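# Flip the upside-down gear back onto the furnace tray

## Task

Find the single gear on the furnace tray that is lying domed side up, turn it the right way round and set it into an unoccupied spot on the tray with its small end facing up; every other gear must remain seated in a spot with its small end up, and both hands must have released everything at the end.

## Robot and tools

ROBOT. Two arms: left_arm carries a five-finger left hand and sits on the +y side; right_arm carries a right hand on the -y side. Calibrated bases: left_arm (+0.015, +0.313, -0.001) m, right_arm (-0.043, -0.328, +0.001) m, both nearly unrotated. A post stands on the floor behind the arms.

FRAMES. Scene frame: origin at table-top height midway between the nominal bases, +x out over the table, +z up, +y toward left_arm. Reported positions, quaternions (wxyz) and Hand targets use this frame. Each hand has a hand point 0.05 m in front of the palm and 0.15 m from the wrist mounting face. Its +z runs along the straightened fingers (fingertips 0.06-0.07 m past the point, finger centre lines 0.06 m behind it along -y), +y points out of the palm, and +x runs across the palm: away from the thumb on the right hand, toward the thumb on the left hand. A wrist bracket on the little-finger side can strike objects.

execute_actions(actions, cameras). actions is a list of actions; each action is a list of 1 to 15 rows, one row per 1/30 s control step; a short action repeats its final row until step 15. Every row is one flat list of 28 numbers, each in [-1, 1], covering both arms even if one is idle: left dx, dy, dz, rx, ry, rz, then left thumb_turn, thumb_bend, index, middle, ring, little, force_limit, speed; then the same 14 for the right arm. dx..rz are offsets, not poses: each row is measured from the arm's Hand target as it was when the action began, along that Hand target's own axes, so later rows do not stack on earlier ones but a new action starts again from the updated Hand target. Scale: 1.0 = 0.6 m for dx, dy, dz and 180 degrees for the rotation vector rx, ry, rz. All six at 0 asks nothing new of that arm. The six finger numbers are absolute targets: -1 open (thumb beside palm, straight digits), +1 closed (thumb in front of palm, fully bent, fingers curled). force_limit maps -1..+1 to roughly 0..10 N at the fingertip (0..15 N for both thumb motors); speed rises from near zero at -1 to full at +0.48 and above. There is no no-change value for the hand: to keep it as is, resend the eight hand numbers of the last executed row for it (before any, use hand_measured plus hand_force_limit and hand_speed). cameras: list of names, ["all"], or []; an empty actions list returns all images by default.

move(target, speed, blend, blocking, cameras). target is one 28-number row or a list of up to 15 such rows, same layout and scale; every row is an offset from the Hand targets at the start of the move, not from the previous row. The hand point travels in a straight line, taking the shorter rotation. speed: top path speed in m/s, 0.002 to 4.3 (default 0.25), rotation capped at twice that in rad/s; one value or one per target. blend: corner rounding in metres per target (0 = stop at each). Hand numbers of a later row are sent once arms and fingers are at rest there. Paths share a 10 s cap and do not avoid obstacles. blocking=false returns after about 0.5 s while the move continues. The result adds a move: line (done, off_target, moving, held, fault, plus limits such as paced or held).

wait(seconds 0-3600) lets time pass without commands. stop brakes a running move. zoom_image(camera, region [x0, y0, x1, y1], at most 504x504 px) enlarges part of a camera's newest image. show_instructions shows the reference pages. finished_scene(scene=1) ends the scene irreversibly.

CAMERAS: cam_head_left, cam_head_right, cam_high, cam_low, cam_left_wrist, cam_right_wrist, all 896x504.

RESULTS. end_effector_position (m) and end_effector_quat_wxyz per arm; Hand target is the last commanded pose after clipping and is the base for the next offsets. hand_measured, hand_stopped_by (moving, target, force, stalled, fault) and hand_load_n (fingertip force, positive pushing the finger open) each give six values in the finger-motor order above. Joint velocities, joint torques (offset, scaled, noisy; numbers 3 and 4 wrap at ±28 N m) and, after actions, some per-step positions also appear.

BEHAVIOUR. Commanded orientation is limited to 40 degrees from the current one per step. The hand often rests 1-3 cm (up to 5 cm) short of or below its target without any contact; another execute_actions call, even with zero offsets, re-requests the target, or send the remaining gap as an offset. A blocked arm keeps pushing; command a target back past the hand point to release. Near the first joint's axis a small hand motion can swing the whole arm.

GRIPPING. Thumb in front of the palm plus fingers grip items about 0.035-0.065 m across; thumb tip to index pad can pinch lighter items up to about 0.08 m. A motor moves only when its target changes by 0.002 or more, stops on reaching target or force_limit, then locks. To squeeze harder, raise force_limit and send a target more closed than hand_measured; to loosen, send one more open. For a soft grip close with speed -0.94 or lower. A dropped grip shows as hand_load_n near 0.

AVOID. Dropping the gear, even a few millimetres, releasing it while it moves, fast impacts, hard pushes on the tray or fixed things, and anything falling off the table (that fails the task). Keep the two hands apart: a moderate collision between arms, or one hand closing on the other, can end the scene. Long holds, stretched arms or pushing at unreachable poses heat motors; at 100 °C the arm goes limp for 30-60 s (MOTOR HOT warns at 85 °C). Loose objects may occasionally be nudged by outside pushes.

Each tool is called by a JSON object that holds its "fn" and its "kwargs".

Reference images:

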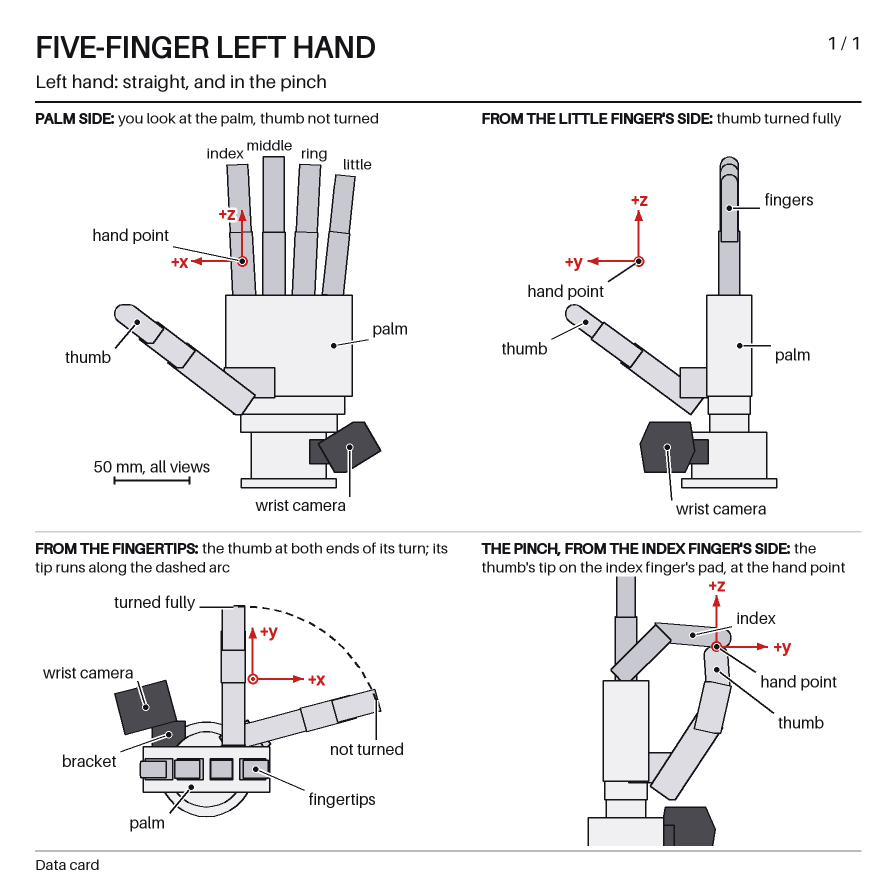

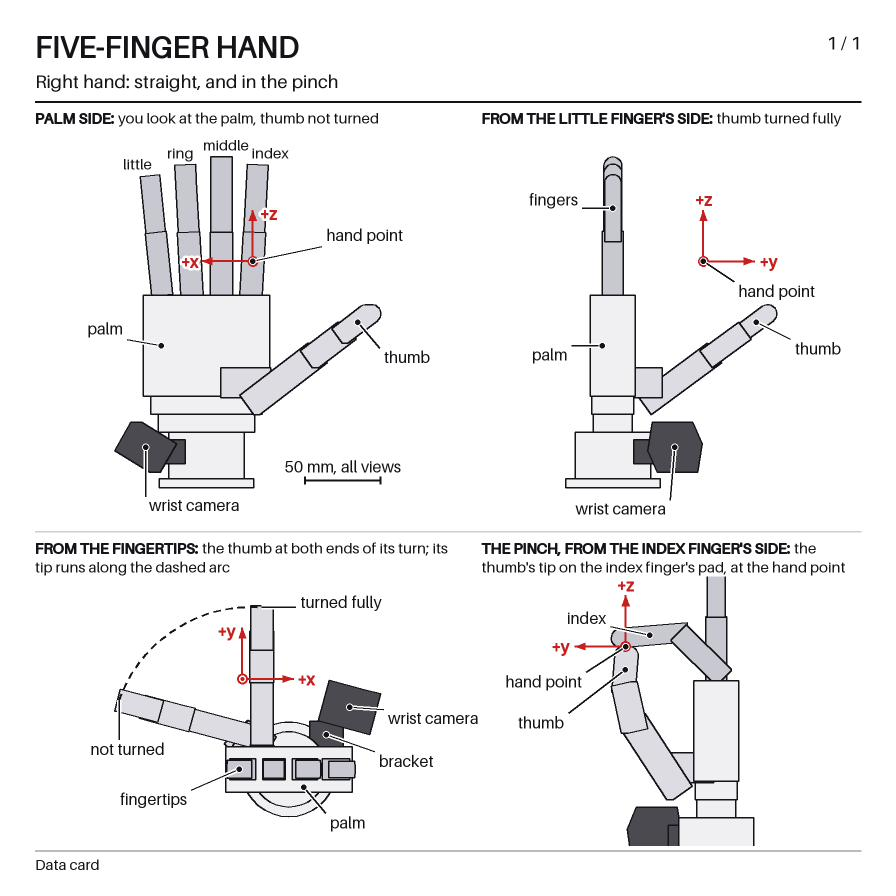

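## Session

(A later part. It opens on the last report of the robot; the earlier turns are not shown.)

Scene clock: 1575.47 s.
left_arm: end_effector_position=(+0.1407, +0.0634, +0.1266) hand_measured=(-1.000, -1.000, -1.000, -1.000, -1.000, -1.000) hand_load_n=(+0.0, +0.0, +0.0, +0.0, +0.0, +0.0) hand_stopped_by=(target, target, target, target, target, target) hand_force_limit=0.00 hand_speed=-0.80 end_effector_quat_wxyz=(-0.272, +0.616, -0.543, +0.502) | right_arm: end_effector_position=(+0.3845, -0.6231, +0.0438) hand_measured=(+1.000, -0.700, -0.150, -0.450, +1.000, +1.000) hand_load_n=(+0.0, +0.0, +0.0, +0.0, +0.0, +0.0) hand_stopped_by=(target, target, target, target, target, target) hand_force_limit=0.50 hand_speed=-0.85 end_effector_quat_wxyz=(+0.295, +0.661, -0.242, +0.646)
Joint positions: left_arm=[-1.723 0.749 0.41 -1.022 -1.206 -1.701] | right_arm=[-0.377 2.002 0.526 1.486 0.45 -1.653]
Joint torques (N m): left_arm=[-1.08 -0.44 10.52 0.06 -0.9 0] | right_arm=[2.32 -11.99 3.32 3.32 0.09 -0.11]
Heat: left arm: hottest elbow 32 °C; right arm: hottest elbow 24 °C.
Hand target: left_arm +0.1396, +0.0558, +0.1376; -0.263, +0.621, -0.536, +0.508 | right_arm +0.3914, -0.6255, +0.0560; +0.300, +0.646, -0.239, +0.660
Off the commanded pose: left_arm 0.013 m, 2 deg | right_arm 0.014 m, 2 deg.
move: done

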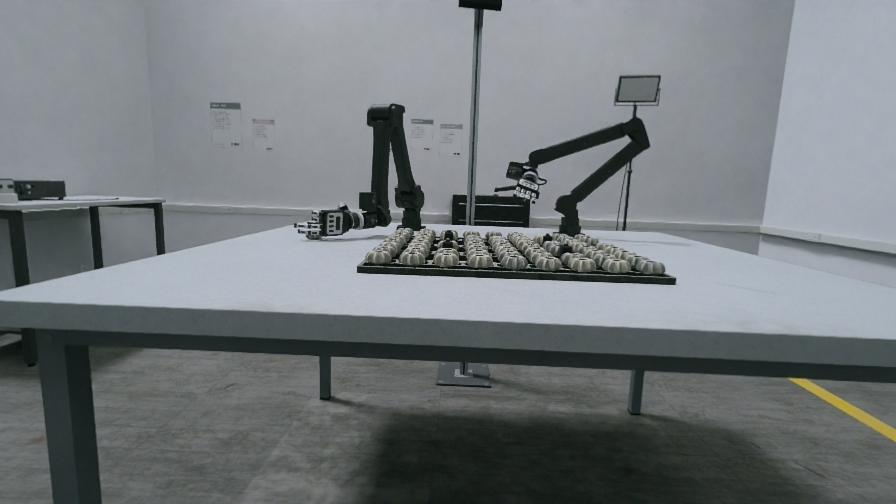

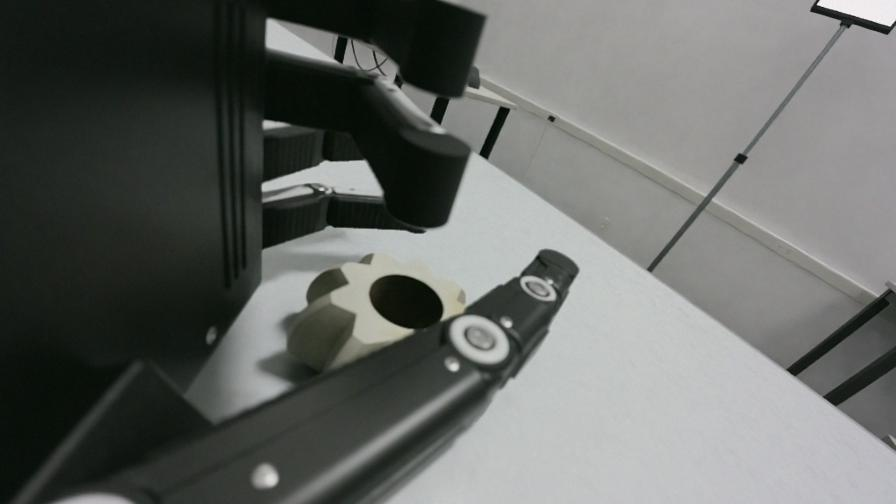

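{"fn": "zoom_image", "kwargs": {"camera": "cam_right_wrist", "region": [260, 220, 500, 400]}}

{"fn": "zoom_image", "kwargs": {"camera": "cam_low", "region": [290, 220, 340, 250]}}

Scaled by 2.100 from the camera's image (finer frame: 1280x720).

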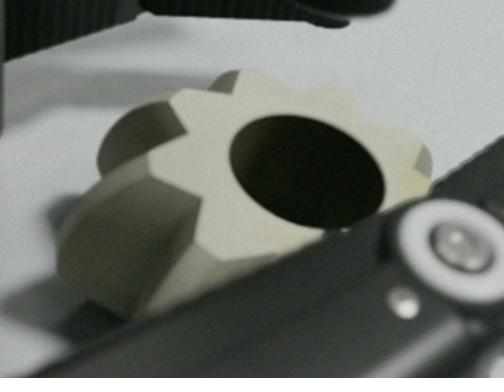

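Scaled by 10.080 from the camera's image (finer frame: 1280x720).

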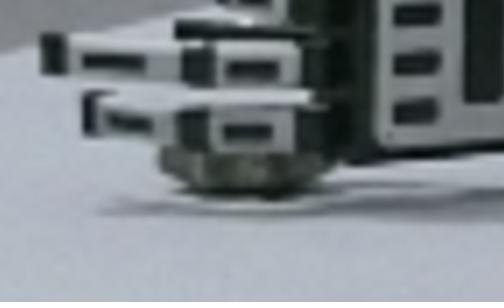

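{"fn": "move", "kwargs": {"target": [[0,0,0,0,0,0,-1,-1,-1,-1,-1,-1,0,-0.8,0.0,0.0,0.0,0,0,0,1,-0.9,-0.8,-0.8,1,1,0.5,-0.6],[0,0,0,0,0,0,-1,-1,-1,-1,-1,-1,0,-0.8,0.2158,0.0156,0.0111,0,0,0,1,-0.9,-0.8,-0.8,1,1,0.5,-0.6],[0,0,0,0,0,0,-1,-1,-1,-1,-1,-1,0,-0.8,0.0615,-0.0313,-0.0452,0,-0.270,0.388,1,-0.85,-0.45,-0.45,1,1,0.5,-0.4]], "speed": [0.1,0.12,0.2], "cameras": ["all"]}}

{"fn": "zoom_image", "kwargs": {"camera": "cam_low", "region": [290, 190, 350, 240]}}

{"fn": "zoom_image", "kwargs": {"camera": "cam_head_left", "region": [580, 210, 680, 300]}}

Scene clock: 1631.93 s.
left_arm: end_effector_position=(+0.1407, +0.0634, +0.1266) hand_measured=(-1.000, -1.000, -1.000, -1.000, -1.000, -1.000) hand_load_n=(-0.5, +0.0, -0.5, +0.0, +0.0, +0.0) hand_stopped_by=(target, target, target, target, target, target) hand_force_limit=0.00 hand_speed=-0.80 end_effector_quat_wxyz=(-0.272, +0.616, -0.543, +0.502) | right_arm: end_effector_position=(+0.3687, -0.5747, +0.0684) hand_measured=(+1.000, -0.850, -0.450, -0.450, +1.000, +1.000) hand_load_n=(+0.0, +0.0, +0.0, +0.0, +0.0, +0.0) hand_stopped_by=(target, target, target, target, target, target) hand_force_limit=0.50 hand_speed=-0.40 end_effector_quat_wxyz=(+0.231, -0.608, +0.652, -0.388)
Joint positions: left_arm=[-1.723 0.749 0.41 -1.022 -1.206 -1.701] | right_arm=[-0.712 1.373 0.711 -0.007 -0.304 -0.446]
Joint torques (N m): left_arm=[-1.14 -0.44 10.52 0.05 -0.9 0] | right_arm=[1.44 -8.47 12.15 1.18 -0.32 0.2]
Heat: left arm: hottest elbow 32 °C; right arm: hottest elbow 24 °C.
Hand target: left_arm +0.1396, +0.0558, +0.1376; -0.263, +0.621, -0.536, +0.508 | right_arm +0.3861, -0.5899, +0.0899; -0.237, +0.599, -0.650, +0.403
Off the commanded pose: left_arm 0.013 m, 2 deg | right_arm 0.032 m, 2 deg.
move: off_target (right_arm); target 3's new numbers were sent with right_arm's hand 0.032 m and 2 deg from that target

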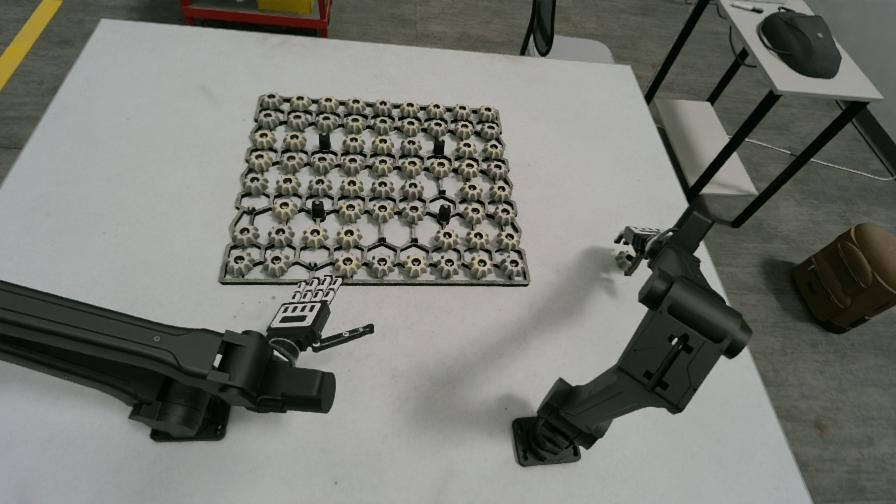

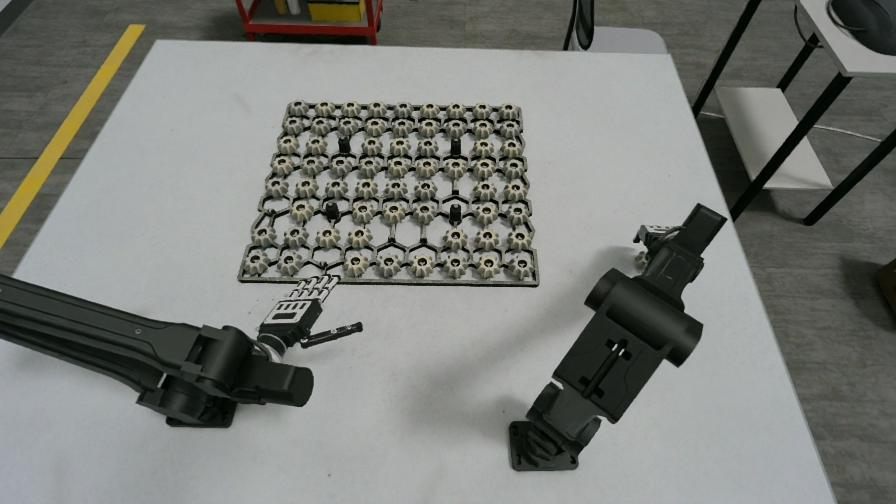

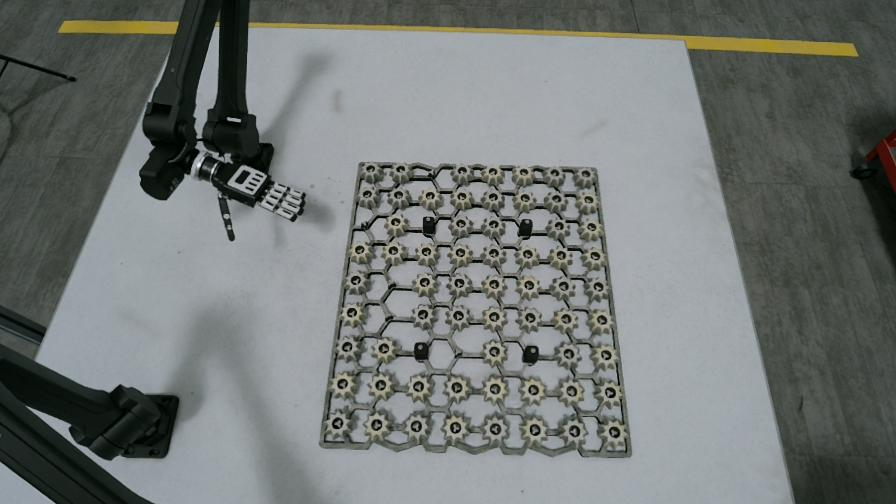

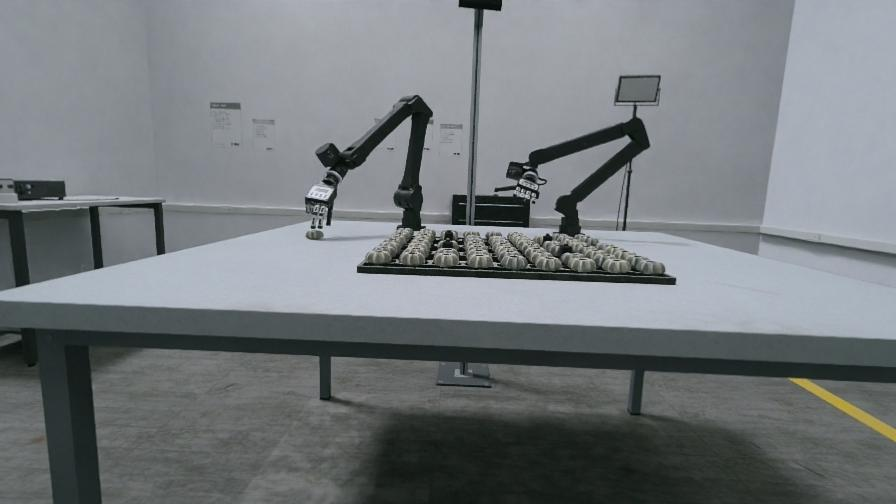

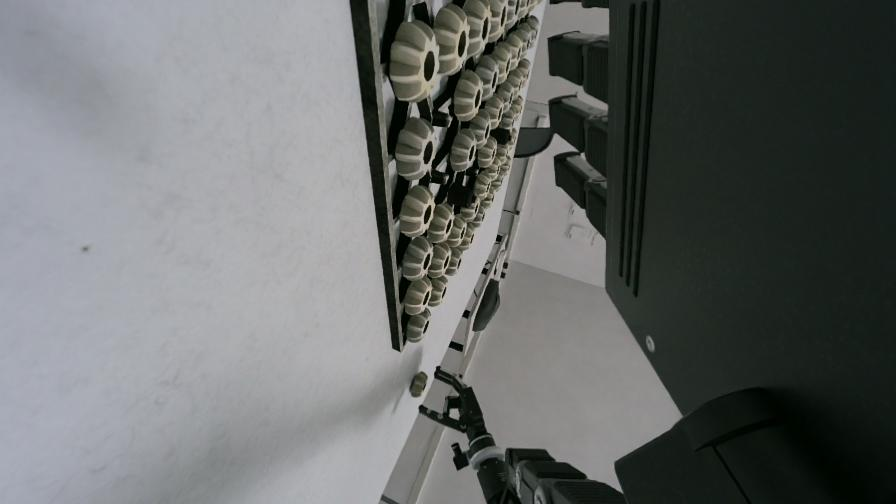

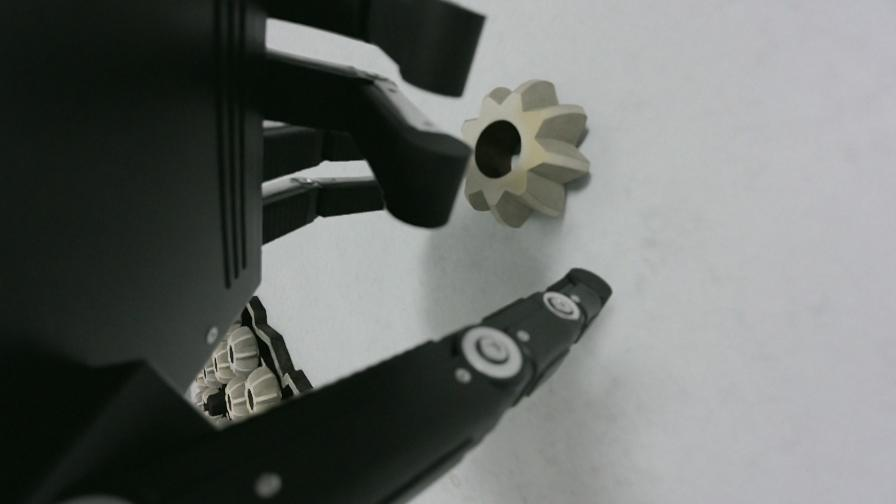

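Scaled by 8.400 from the camera's image (finer frame: 1280x720).

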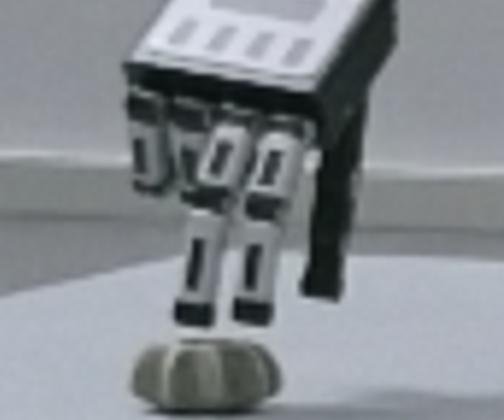

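Scaled by 5.040 from the camera's image (finer frame: 1280x720).

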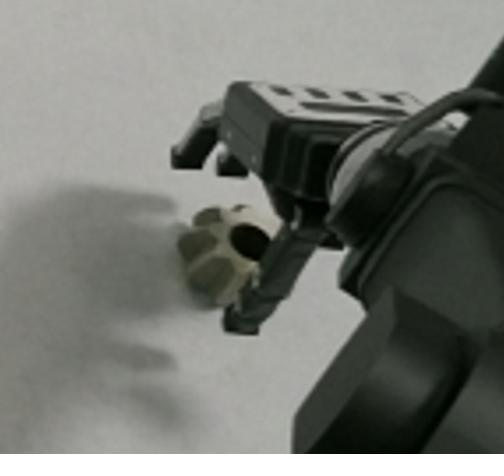

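{"fn": "move", "kwargs": {"target": [[0,0,0,0,0,0,-1,-1,-1,-1,-1,-1,0,-0.8,-0.005,0.063,0.0497,0,0,0,1,-0.85,-0.45,-0.45,1,1,0.5,-0.4]], "speed": 0.06, "cameras": ["cam_head_left","cam_low","cam_right_wrist"]}}

{"fn": "zoom_image", "kwargs": {"camera": "cam_low", "region": [285, 195, 345, 245]}}

{"fn": "zoom_image", "kwargs": {"camera": "cam_head_left", "region": [580, 210, 680, 300]}}

Scene clock: 1654.27 s.
left_arm: end_effector_position=(+0.1407, +0.0634, +0.1266) hand_measured=(-1.000, -1.000, -1.000, -1.000, -1.000, -1.000) hand_load_n=(+0.0, +0.0, +0.0, +0.0, +0.0, +0.0) hand_stopped_by=(target, target, target, target, target, target) hand_force_limit=0.00 hand_speed=-0.80 end_effector_quat_wxyz=(-0.272, +0.616, -0.543, +0.502) | right_arm: end_effector_position=(+0.3796, -0.5859, +0.0338) hand_measured=(+1.000, -0.850, -0.450, -0.450, +1.000, +1.000) hand_load_n=(+0.0, +0.0, +0.0, +0.0, +0.0, +0.0) hand_stopped_by=(target, target, target, target, target, target) hand_force_limit=0.50 hand_speed=-0.40 end_effector_quat_wxyz=(+0.233, -0.607, +0.653, -0.388)
Joint positions: left_arm=[-1.723 0.749 0.41 -1.022 -1.206 -1.701] | right_arm=[-0.719 1.489 0.711 0.109 -0.31 -0.446]
Joint torques (N m): left_arm=[-1.14 -0.38 10.52 0.05 -0.9 0] | right_arm=[1.32 -9.7 8.27 2.85 -0.33 0.14]
Heat: left arm: hottest elbow 32 °C; right arm: hottest elbow 27 °C.
Hand target: left_arm +0.1396, +0.0558, +0.1376; -0.263, +0.621, -0.536, +0.508 | right_arm +0.3879, -0.5957, +0.0421; -0.237, +0.599, -0.650, +0.403
Off the commanded pose: left_arm 0.013 m, 2 deg | right_arm 0.015 m, 2 deg.
move: off_target (right_arm)

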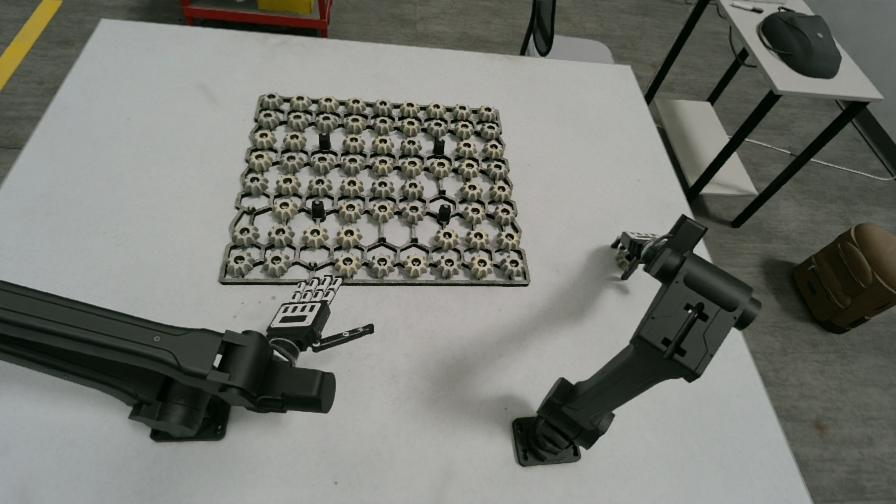

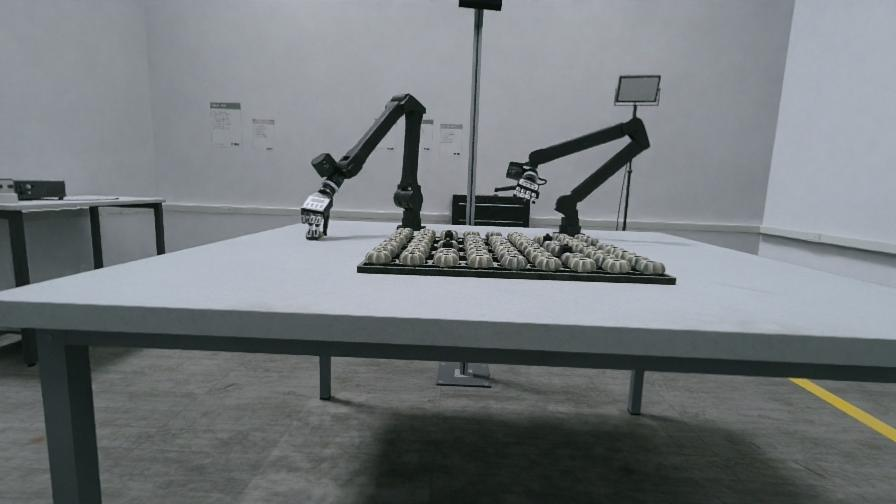

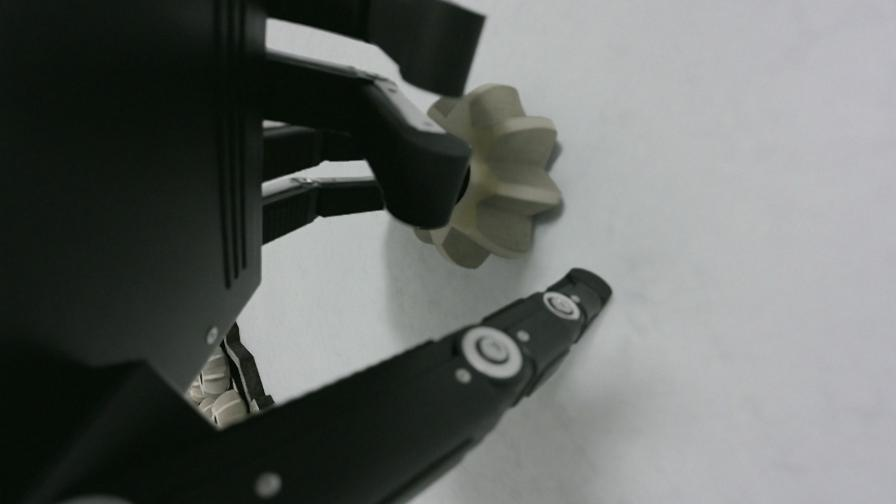

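Scaled by 8.400 from the camera's image (finer frame: 1280x720).

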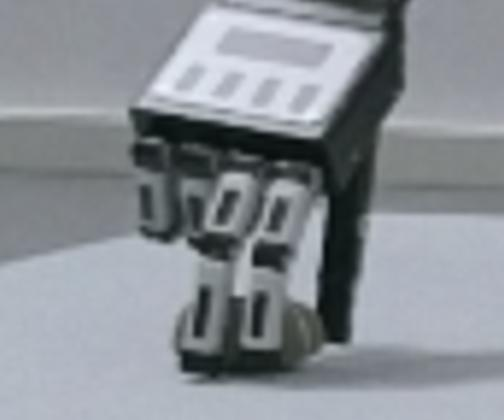

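Scaled by 5.040 from the camera's image (finer frame: 1280x720).

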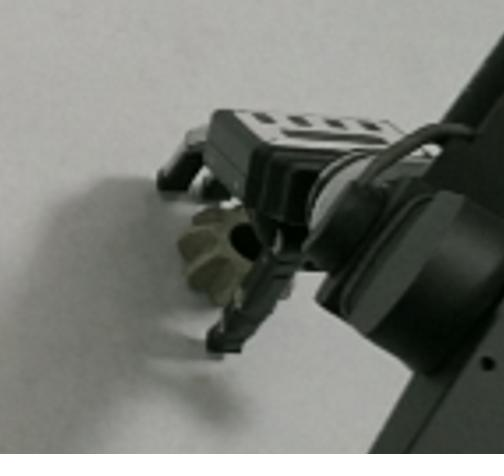

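{"fn": "move", "kwargs": {"target": [[0,0,0,0,0,0,-1,-1,-1,-1,-1,-1,0,-0.8,0.024,0.0052,0.0132,0,0,0,1,-0.85,-0.45,-0.45,1,1,0.5,-0.4]], "speed": 0.05, "cameras": ["cam_head_left","cam_low","cam_right_wrist"]}}

{"fn": "zoom_image", "kwargs": {"camera": "cam_low", "region": [285, 195, 345, 245]}}

{"fn": "zoom_image", "kwargs": {"camera": "cam_right_wrist", "region": [380, 130, 640, 360]}}

Scene clock: 1673.63 s.
left_arm: end_effector_position=(+0.1407, +0.0634, +0.1266) hand_measured=(-1.000, -1.000, -1.000, -1.000, -1.000, -1.000) hand_load_n=(+0.0, +0.0, +0.0, +0.0, +0.0, +0.0) hand_stopped_by=(target, target, target, target, target, target) hand_force_limit=0.00 hand_speed=-0.80 end_effector_quat_wxyz=(-0.272, +0.616, -0.543, +0.502) | right_arm: end_effector_position=(+0.3780, -0.5930, +0.0304) hand_measured=(+1.000, -0.850, -0.450, -0.450, +1.000, +1.000) hand_load_n=(+0.0, +0.0, +0.0, +0.0, +0.0, +0.0) hand_stopped_by=(target, target, target, target, target, target) hand_force_limit=0.50 hand_speed=-0.40 end_effector_quat_wxyz=(+0.240, -0.603, +0.655, -0.387)
Joint positions: left_arm=[-1.723 0.749 0.41 -1.022 -1.206 -1.701] | right_arm=[-0.743 1.507 0.716 0.122 -0.339 -0.446]
Joint torques (N m): left_arm=[-1.14 -0.38 10.52 0.06 -0.9 0.01] | right_arm=[1.03 -8.41 9.96 2.4 -0.08 0]
Heat: left arm: hottest elbow 32 °C; right arm: hottest elbow 27 °C.
Hand target: left_arm +0.1396, +0.0558, +0.1376; -0.263, +0.621, -0.536, +0.508 | right_arm +0.3899, -0.6118, +0.0377; -0.237, +0.599, -0.650, +0.403
Off the commanded pose: left_arm 0.013 m, 2 deg | right_arm 0.023 m, 2 deg.
move: off_target (right_arm)

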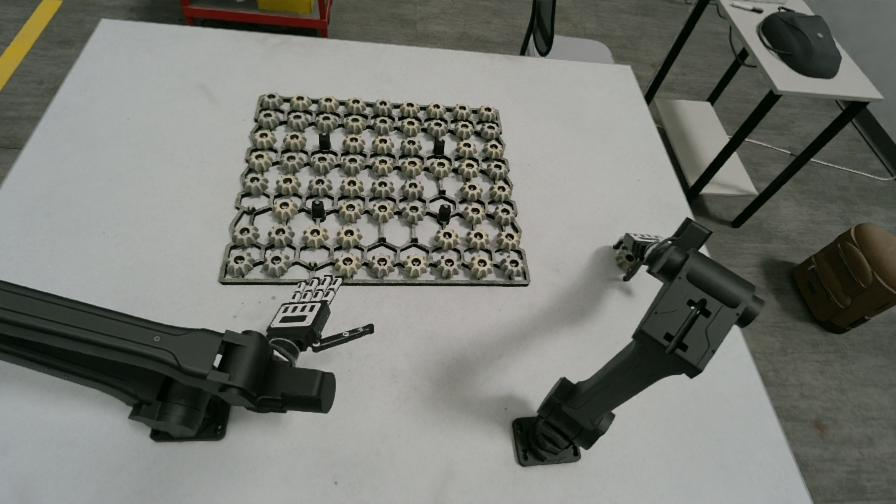

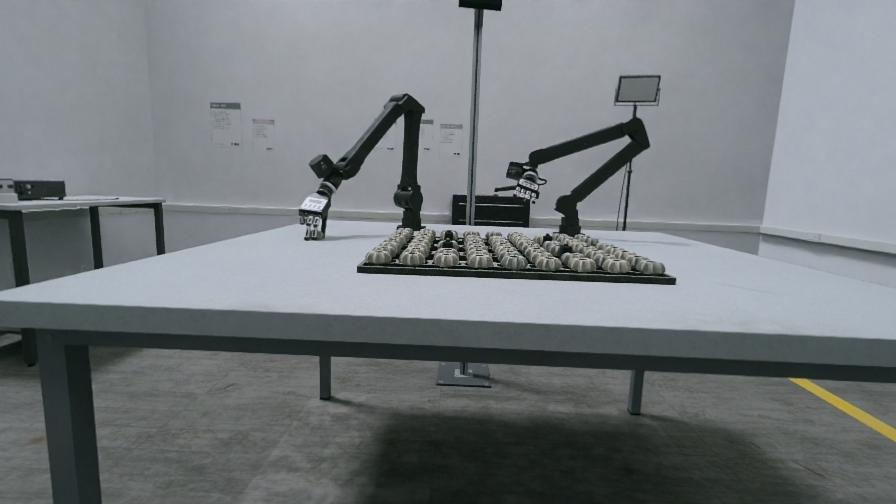

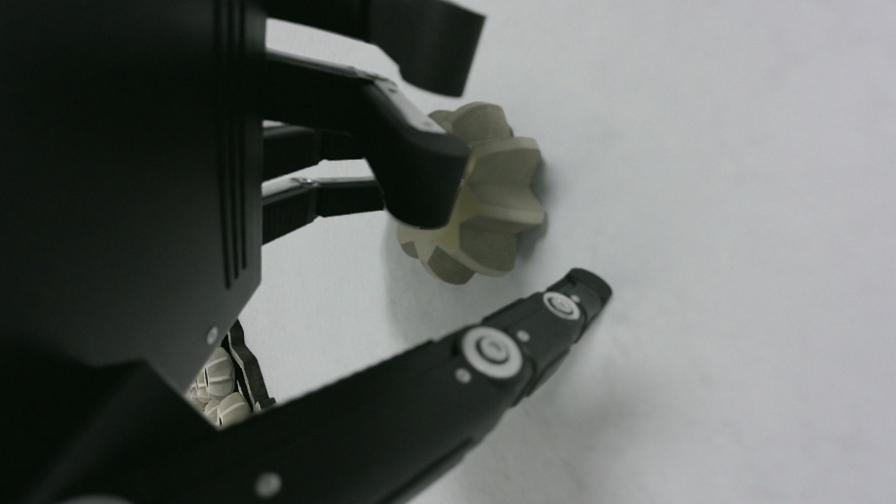

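Scaled by 8.400 from the camera's image (finer frame: 1280x720).

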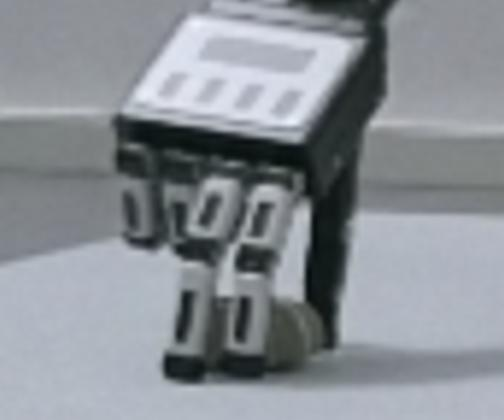

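Scaled by 1.938 from the camera's image (finer frame: 1280x720).

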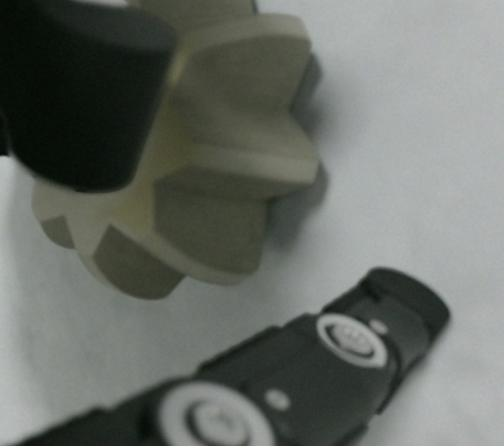

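{"fn": "move", "kwargs": {"target": [[0,0,0,0,0,0,-1,-1,-1,-1,-1,-1,0,-0.8,0.0207,0.0022,0.006,0,0,0,1,-0.85,-0.45,-0.45,1,1,0.5,-0.4]], "speed": 0.05, "cameras": ["cam_head_left","cam_low","cam_right_wrist"]}}

{"fn": "zoom_image", "kwargs": {"camera": "cam_low", "region": [285, 195, 345, 245]}}

{"fn": "zoom_image", "kwargs": {"camera": "cam_head_left", "region": [580, 210, 680, 300]}}

{"fn": "zoom_image", "kwargs": {"camera": "cam_right_wrist", "region": [380, 130, 640, 360]}}

Scene clock: 1678.73 s.
left_arm: end_effector_position=(+0.1407, +0.0634, +0.1266) hand_measured=(-1.000, -1.000, -1.000, -1.000, -1.000, -1.000) hand_load_n=(-0.5, +0.0, +0.0, +0.0, +0.0, +0.0) hand_stopped_by=(target, target, target, target, target, target) hand_force_limit=0.00 hand_speed=-0.80 end_effector_quat_wxyz=(-0.272, +0.616, -0.543, +0.502) | right_arm: end_effector_position=(+0.3794, -0.6059, +0.0302) hand_measured=(+1.000, -0.850, -0.450, -0.450, +1.000, +1.000) hand_load_n=(+0.0, +0.0, +0.0, +0.5, +0.0, +0.0) hand_stopped_by=(target, target, target, target, target, target) hand_force_limit=0.50 hand_speed=-0.40 end_effector_quat_wxyz=(+0.243, -0.598, +0.658, -0.388)
Joint positions: left_arm=[-1.723 0.749 0.41 -1.022 -1.206 -1.701] | right_arm=[-0.767 1.529 0.739 0.122 -0.358 -0.447]
Joint torques (N m): left_arm=[-1.08 -0.38 10.52 0.06 -0.9 0] | right_arm=[1.08 -8.94 9.99 2.1 -0.08 -0.13]
Heat: left arm: hottest elbow 32 °C; right arm: hottest elbow 27 °C.
Hand target: left_arm +0.1396, +0.0558, +0.1376; -0.263, +0.621, -0.536, +0.508 | right_arm +0.3897, -0.6248, +0.0367; +0.237, -0.599, +0.651, -0.403
Off the commanded pose: left_arm 0.013 m, 2 deg | right_arm 0.023 m, 2 deg.
move: off_target (right_arm)

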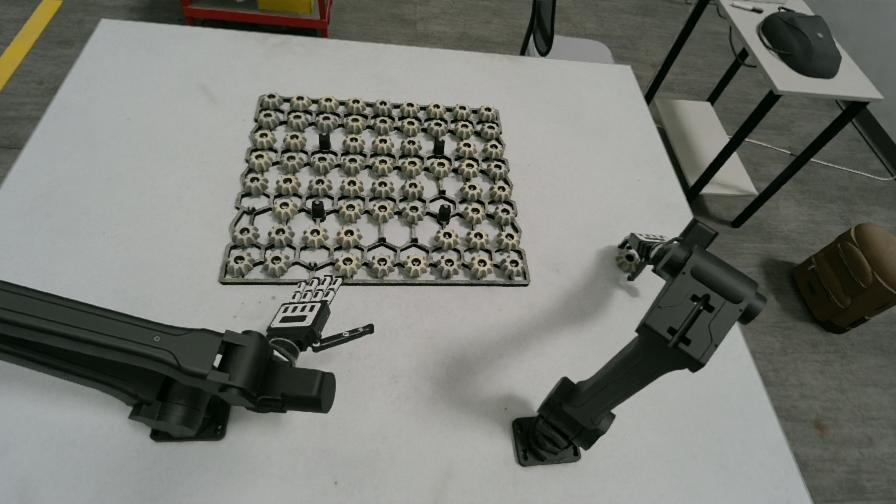

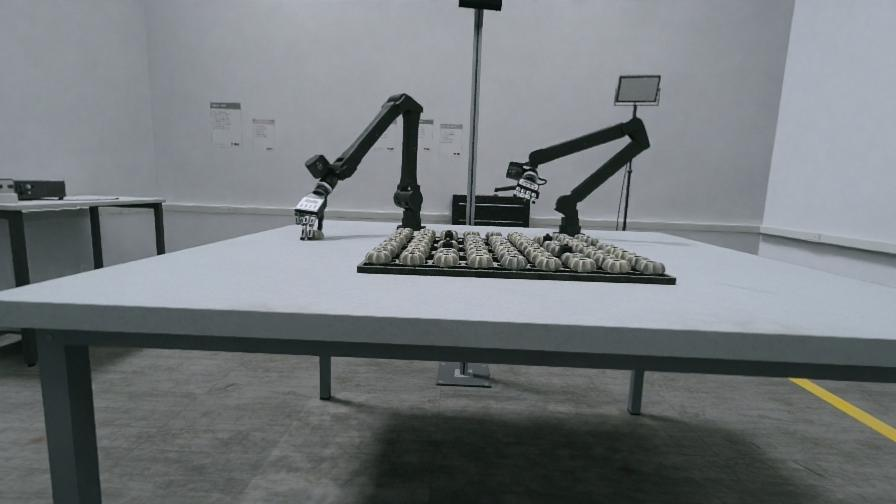

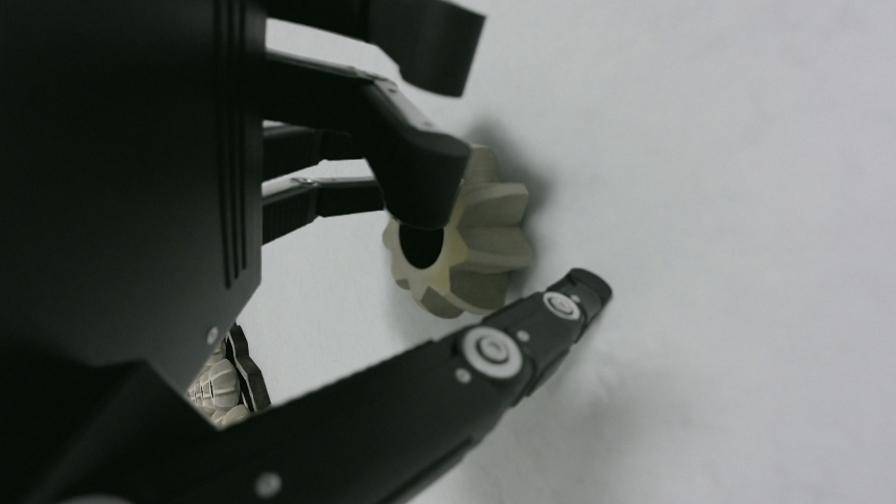

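Scaled by 8.400 from the camera's image (finer frame: 1280x720).

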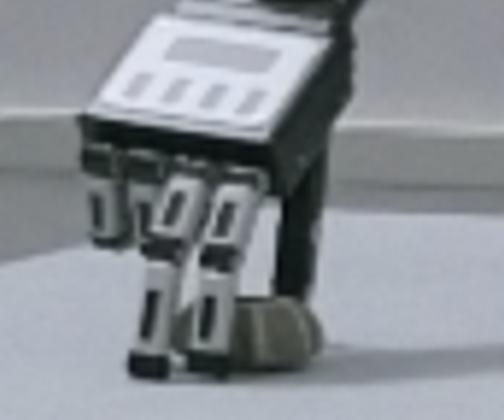

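Scaled by 5.040 from the camera's image (finer frame: 1280x720).

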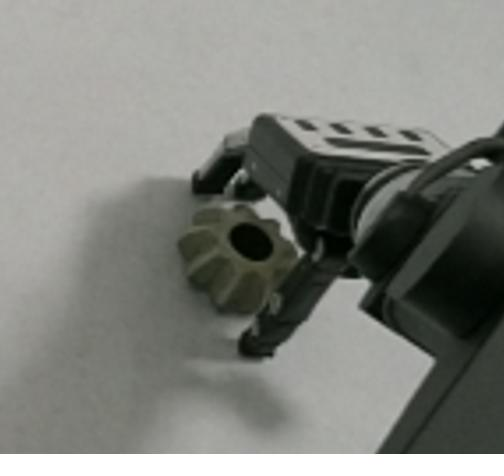

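Scaled by 1.938 from the camera's image (finer frame: 1280x720).

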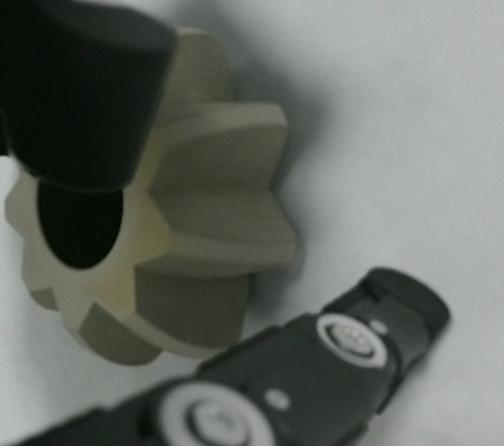

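{"fn": "move", "kwargs": {"target": [0,0,0,0,0,0,-1,-1,-1,-1,-1,-1,0,-0.8,0,0,0,0,0,0,1,-0.2,0.2,0.2,1,1,0.5,-0.9], "cameras": ["cam_head_left","cam_low","cam_right_wrist"]}}

{"fn": "zoom_image", "kwargs": {"camera": "cam_low", "region": [285, 195, 345, 245]}}

{"fn": "zoom_image", "kwargs": {"camera": "cam_right_wrist", "region": [380, 130, 640, 360]}}

Scene clock: 1695.23 s.
left_arm: end_effector_position=(+0.1407, +0.0634, +0.1266) hand_measured=(-1.000, -1.000, -1.000, -1.000, -1.000, -1.000) hand_load_n=(-0.5, +0.0, +0.0, +0.0, +0.0, +0.0) hand_stopped_by=(target, target, target, target, target, target) hand_force_limit=0.00 hand_speed=-0.80 end_effector_quat_wxyz=(-0.272, +0.616, -0.543, +0.502) | right_arm: end_effector_position=(+0.3825, -0.6089, +0.0326) hand_measured=(+1.000, -0.686, -0.182, -0.090, +1.000, +1.000) hand_load_n=(+1.5, +13.5, +7.0, +9.0, +0.0, +0.0) hand_stopped_by=(target, force, force, force, target, target) hand_force_limit=0.50 hand_speed=-0.90 end_effector_quat_wxyz=(+0.243, -0.598, +0.656, -0.391)
Joint positions: left_arm=[-1.723 0.749 0.41 -1.022 -1.206 -1.701] | right_arm=[-0.768 1.533 0.748 0.122 -0.358 -0.45]
Joint torques (N m): left_arm=[-1.14 -0.38 10.51 0.05 -0.9 0] | right_arm=[1.14 -9.11 9.35 2.1 -0.09 -0.1]
Heat: left arm: hottest elbow 32 °C; right arm: hottest elbow 28 °C.
Hand target: left_arm +0.1396, +0.0558, +0.1376; -0.263, +0.621, -0.536, +0.508 | right_arm +0.3899, -0.6246, +0.0366; +0.237, -0.599, +0.650, -0.403
Off the commanded pose: left_arm 0.013 m, 2 deg | right_arm 0.018 m, 2 deg.
move: done

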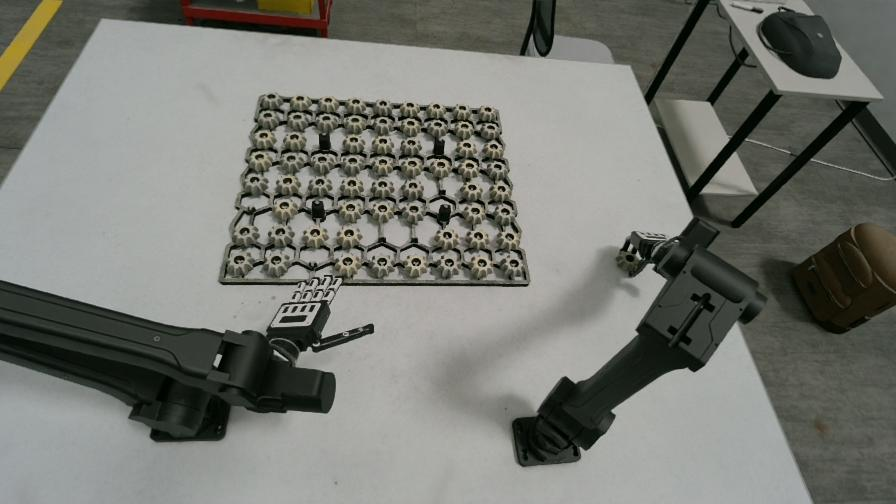

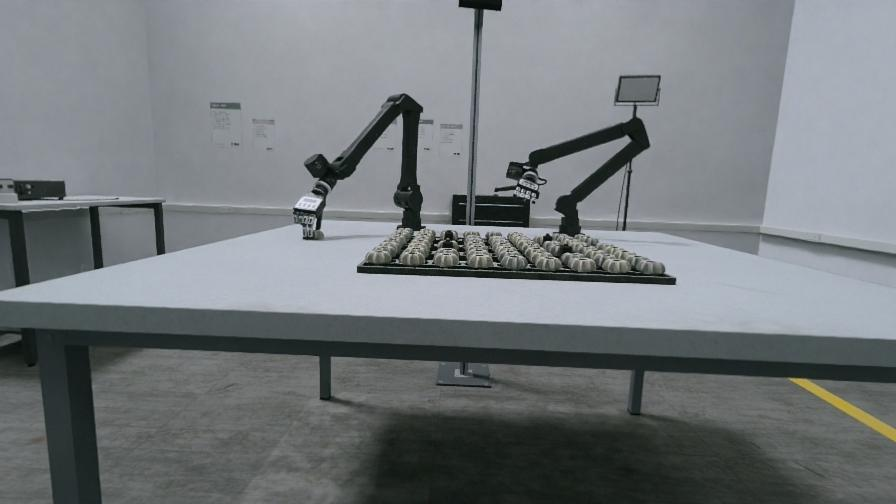

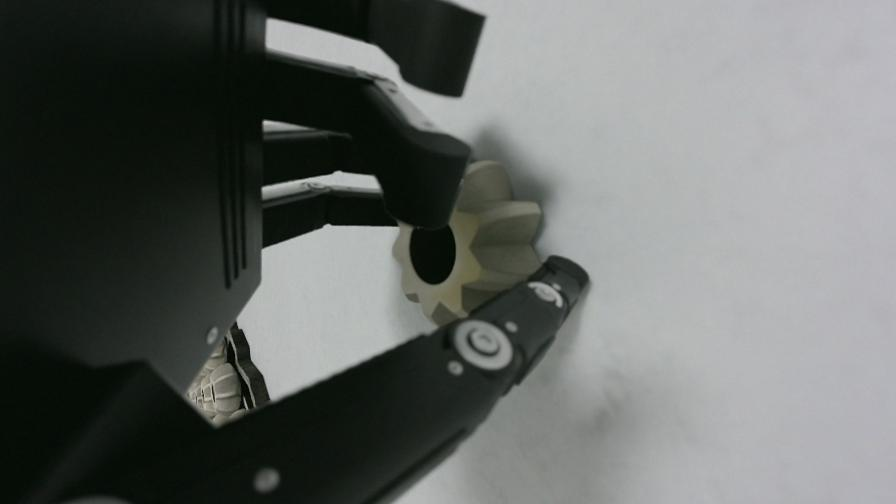

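Scaled by 8.400 from the camera's image (finer frame: 1280x720).

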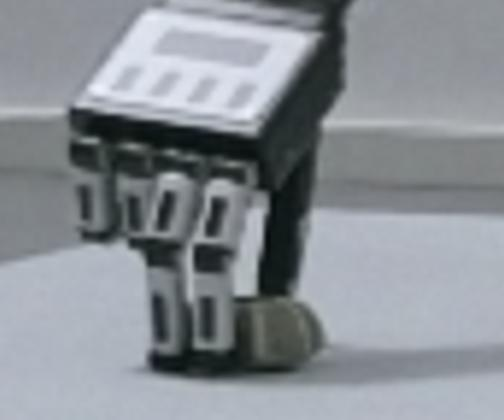

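Scaled by 1.938 from the camera's image (finer frame: 1280x720).

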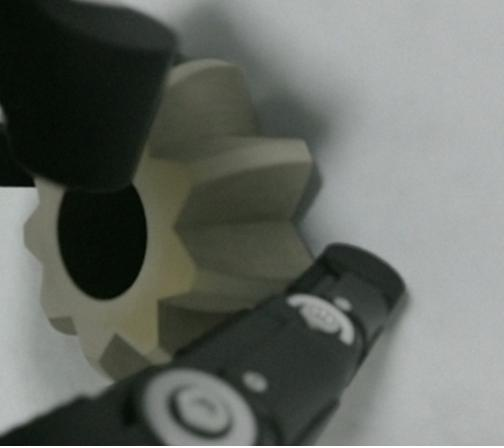

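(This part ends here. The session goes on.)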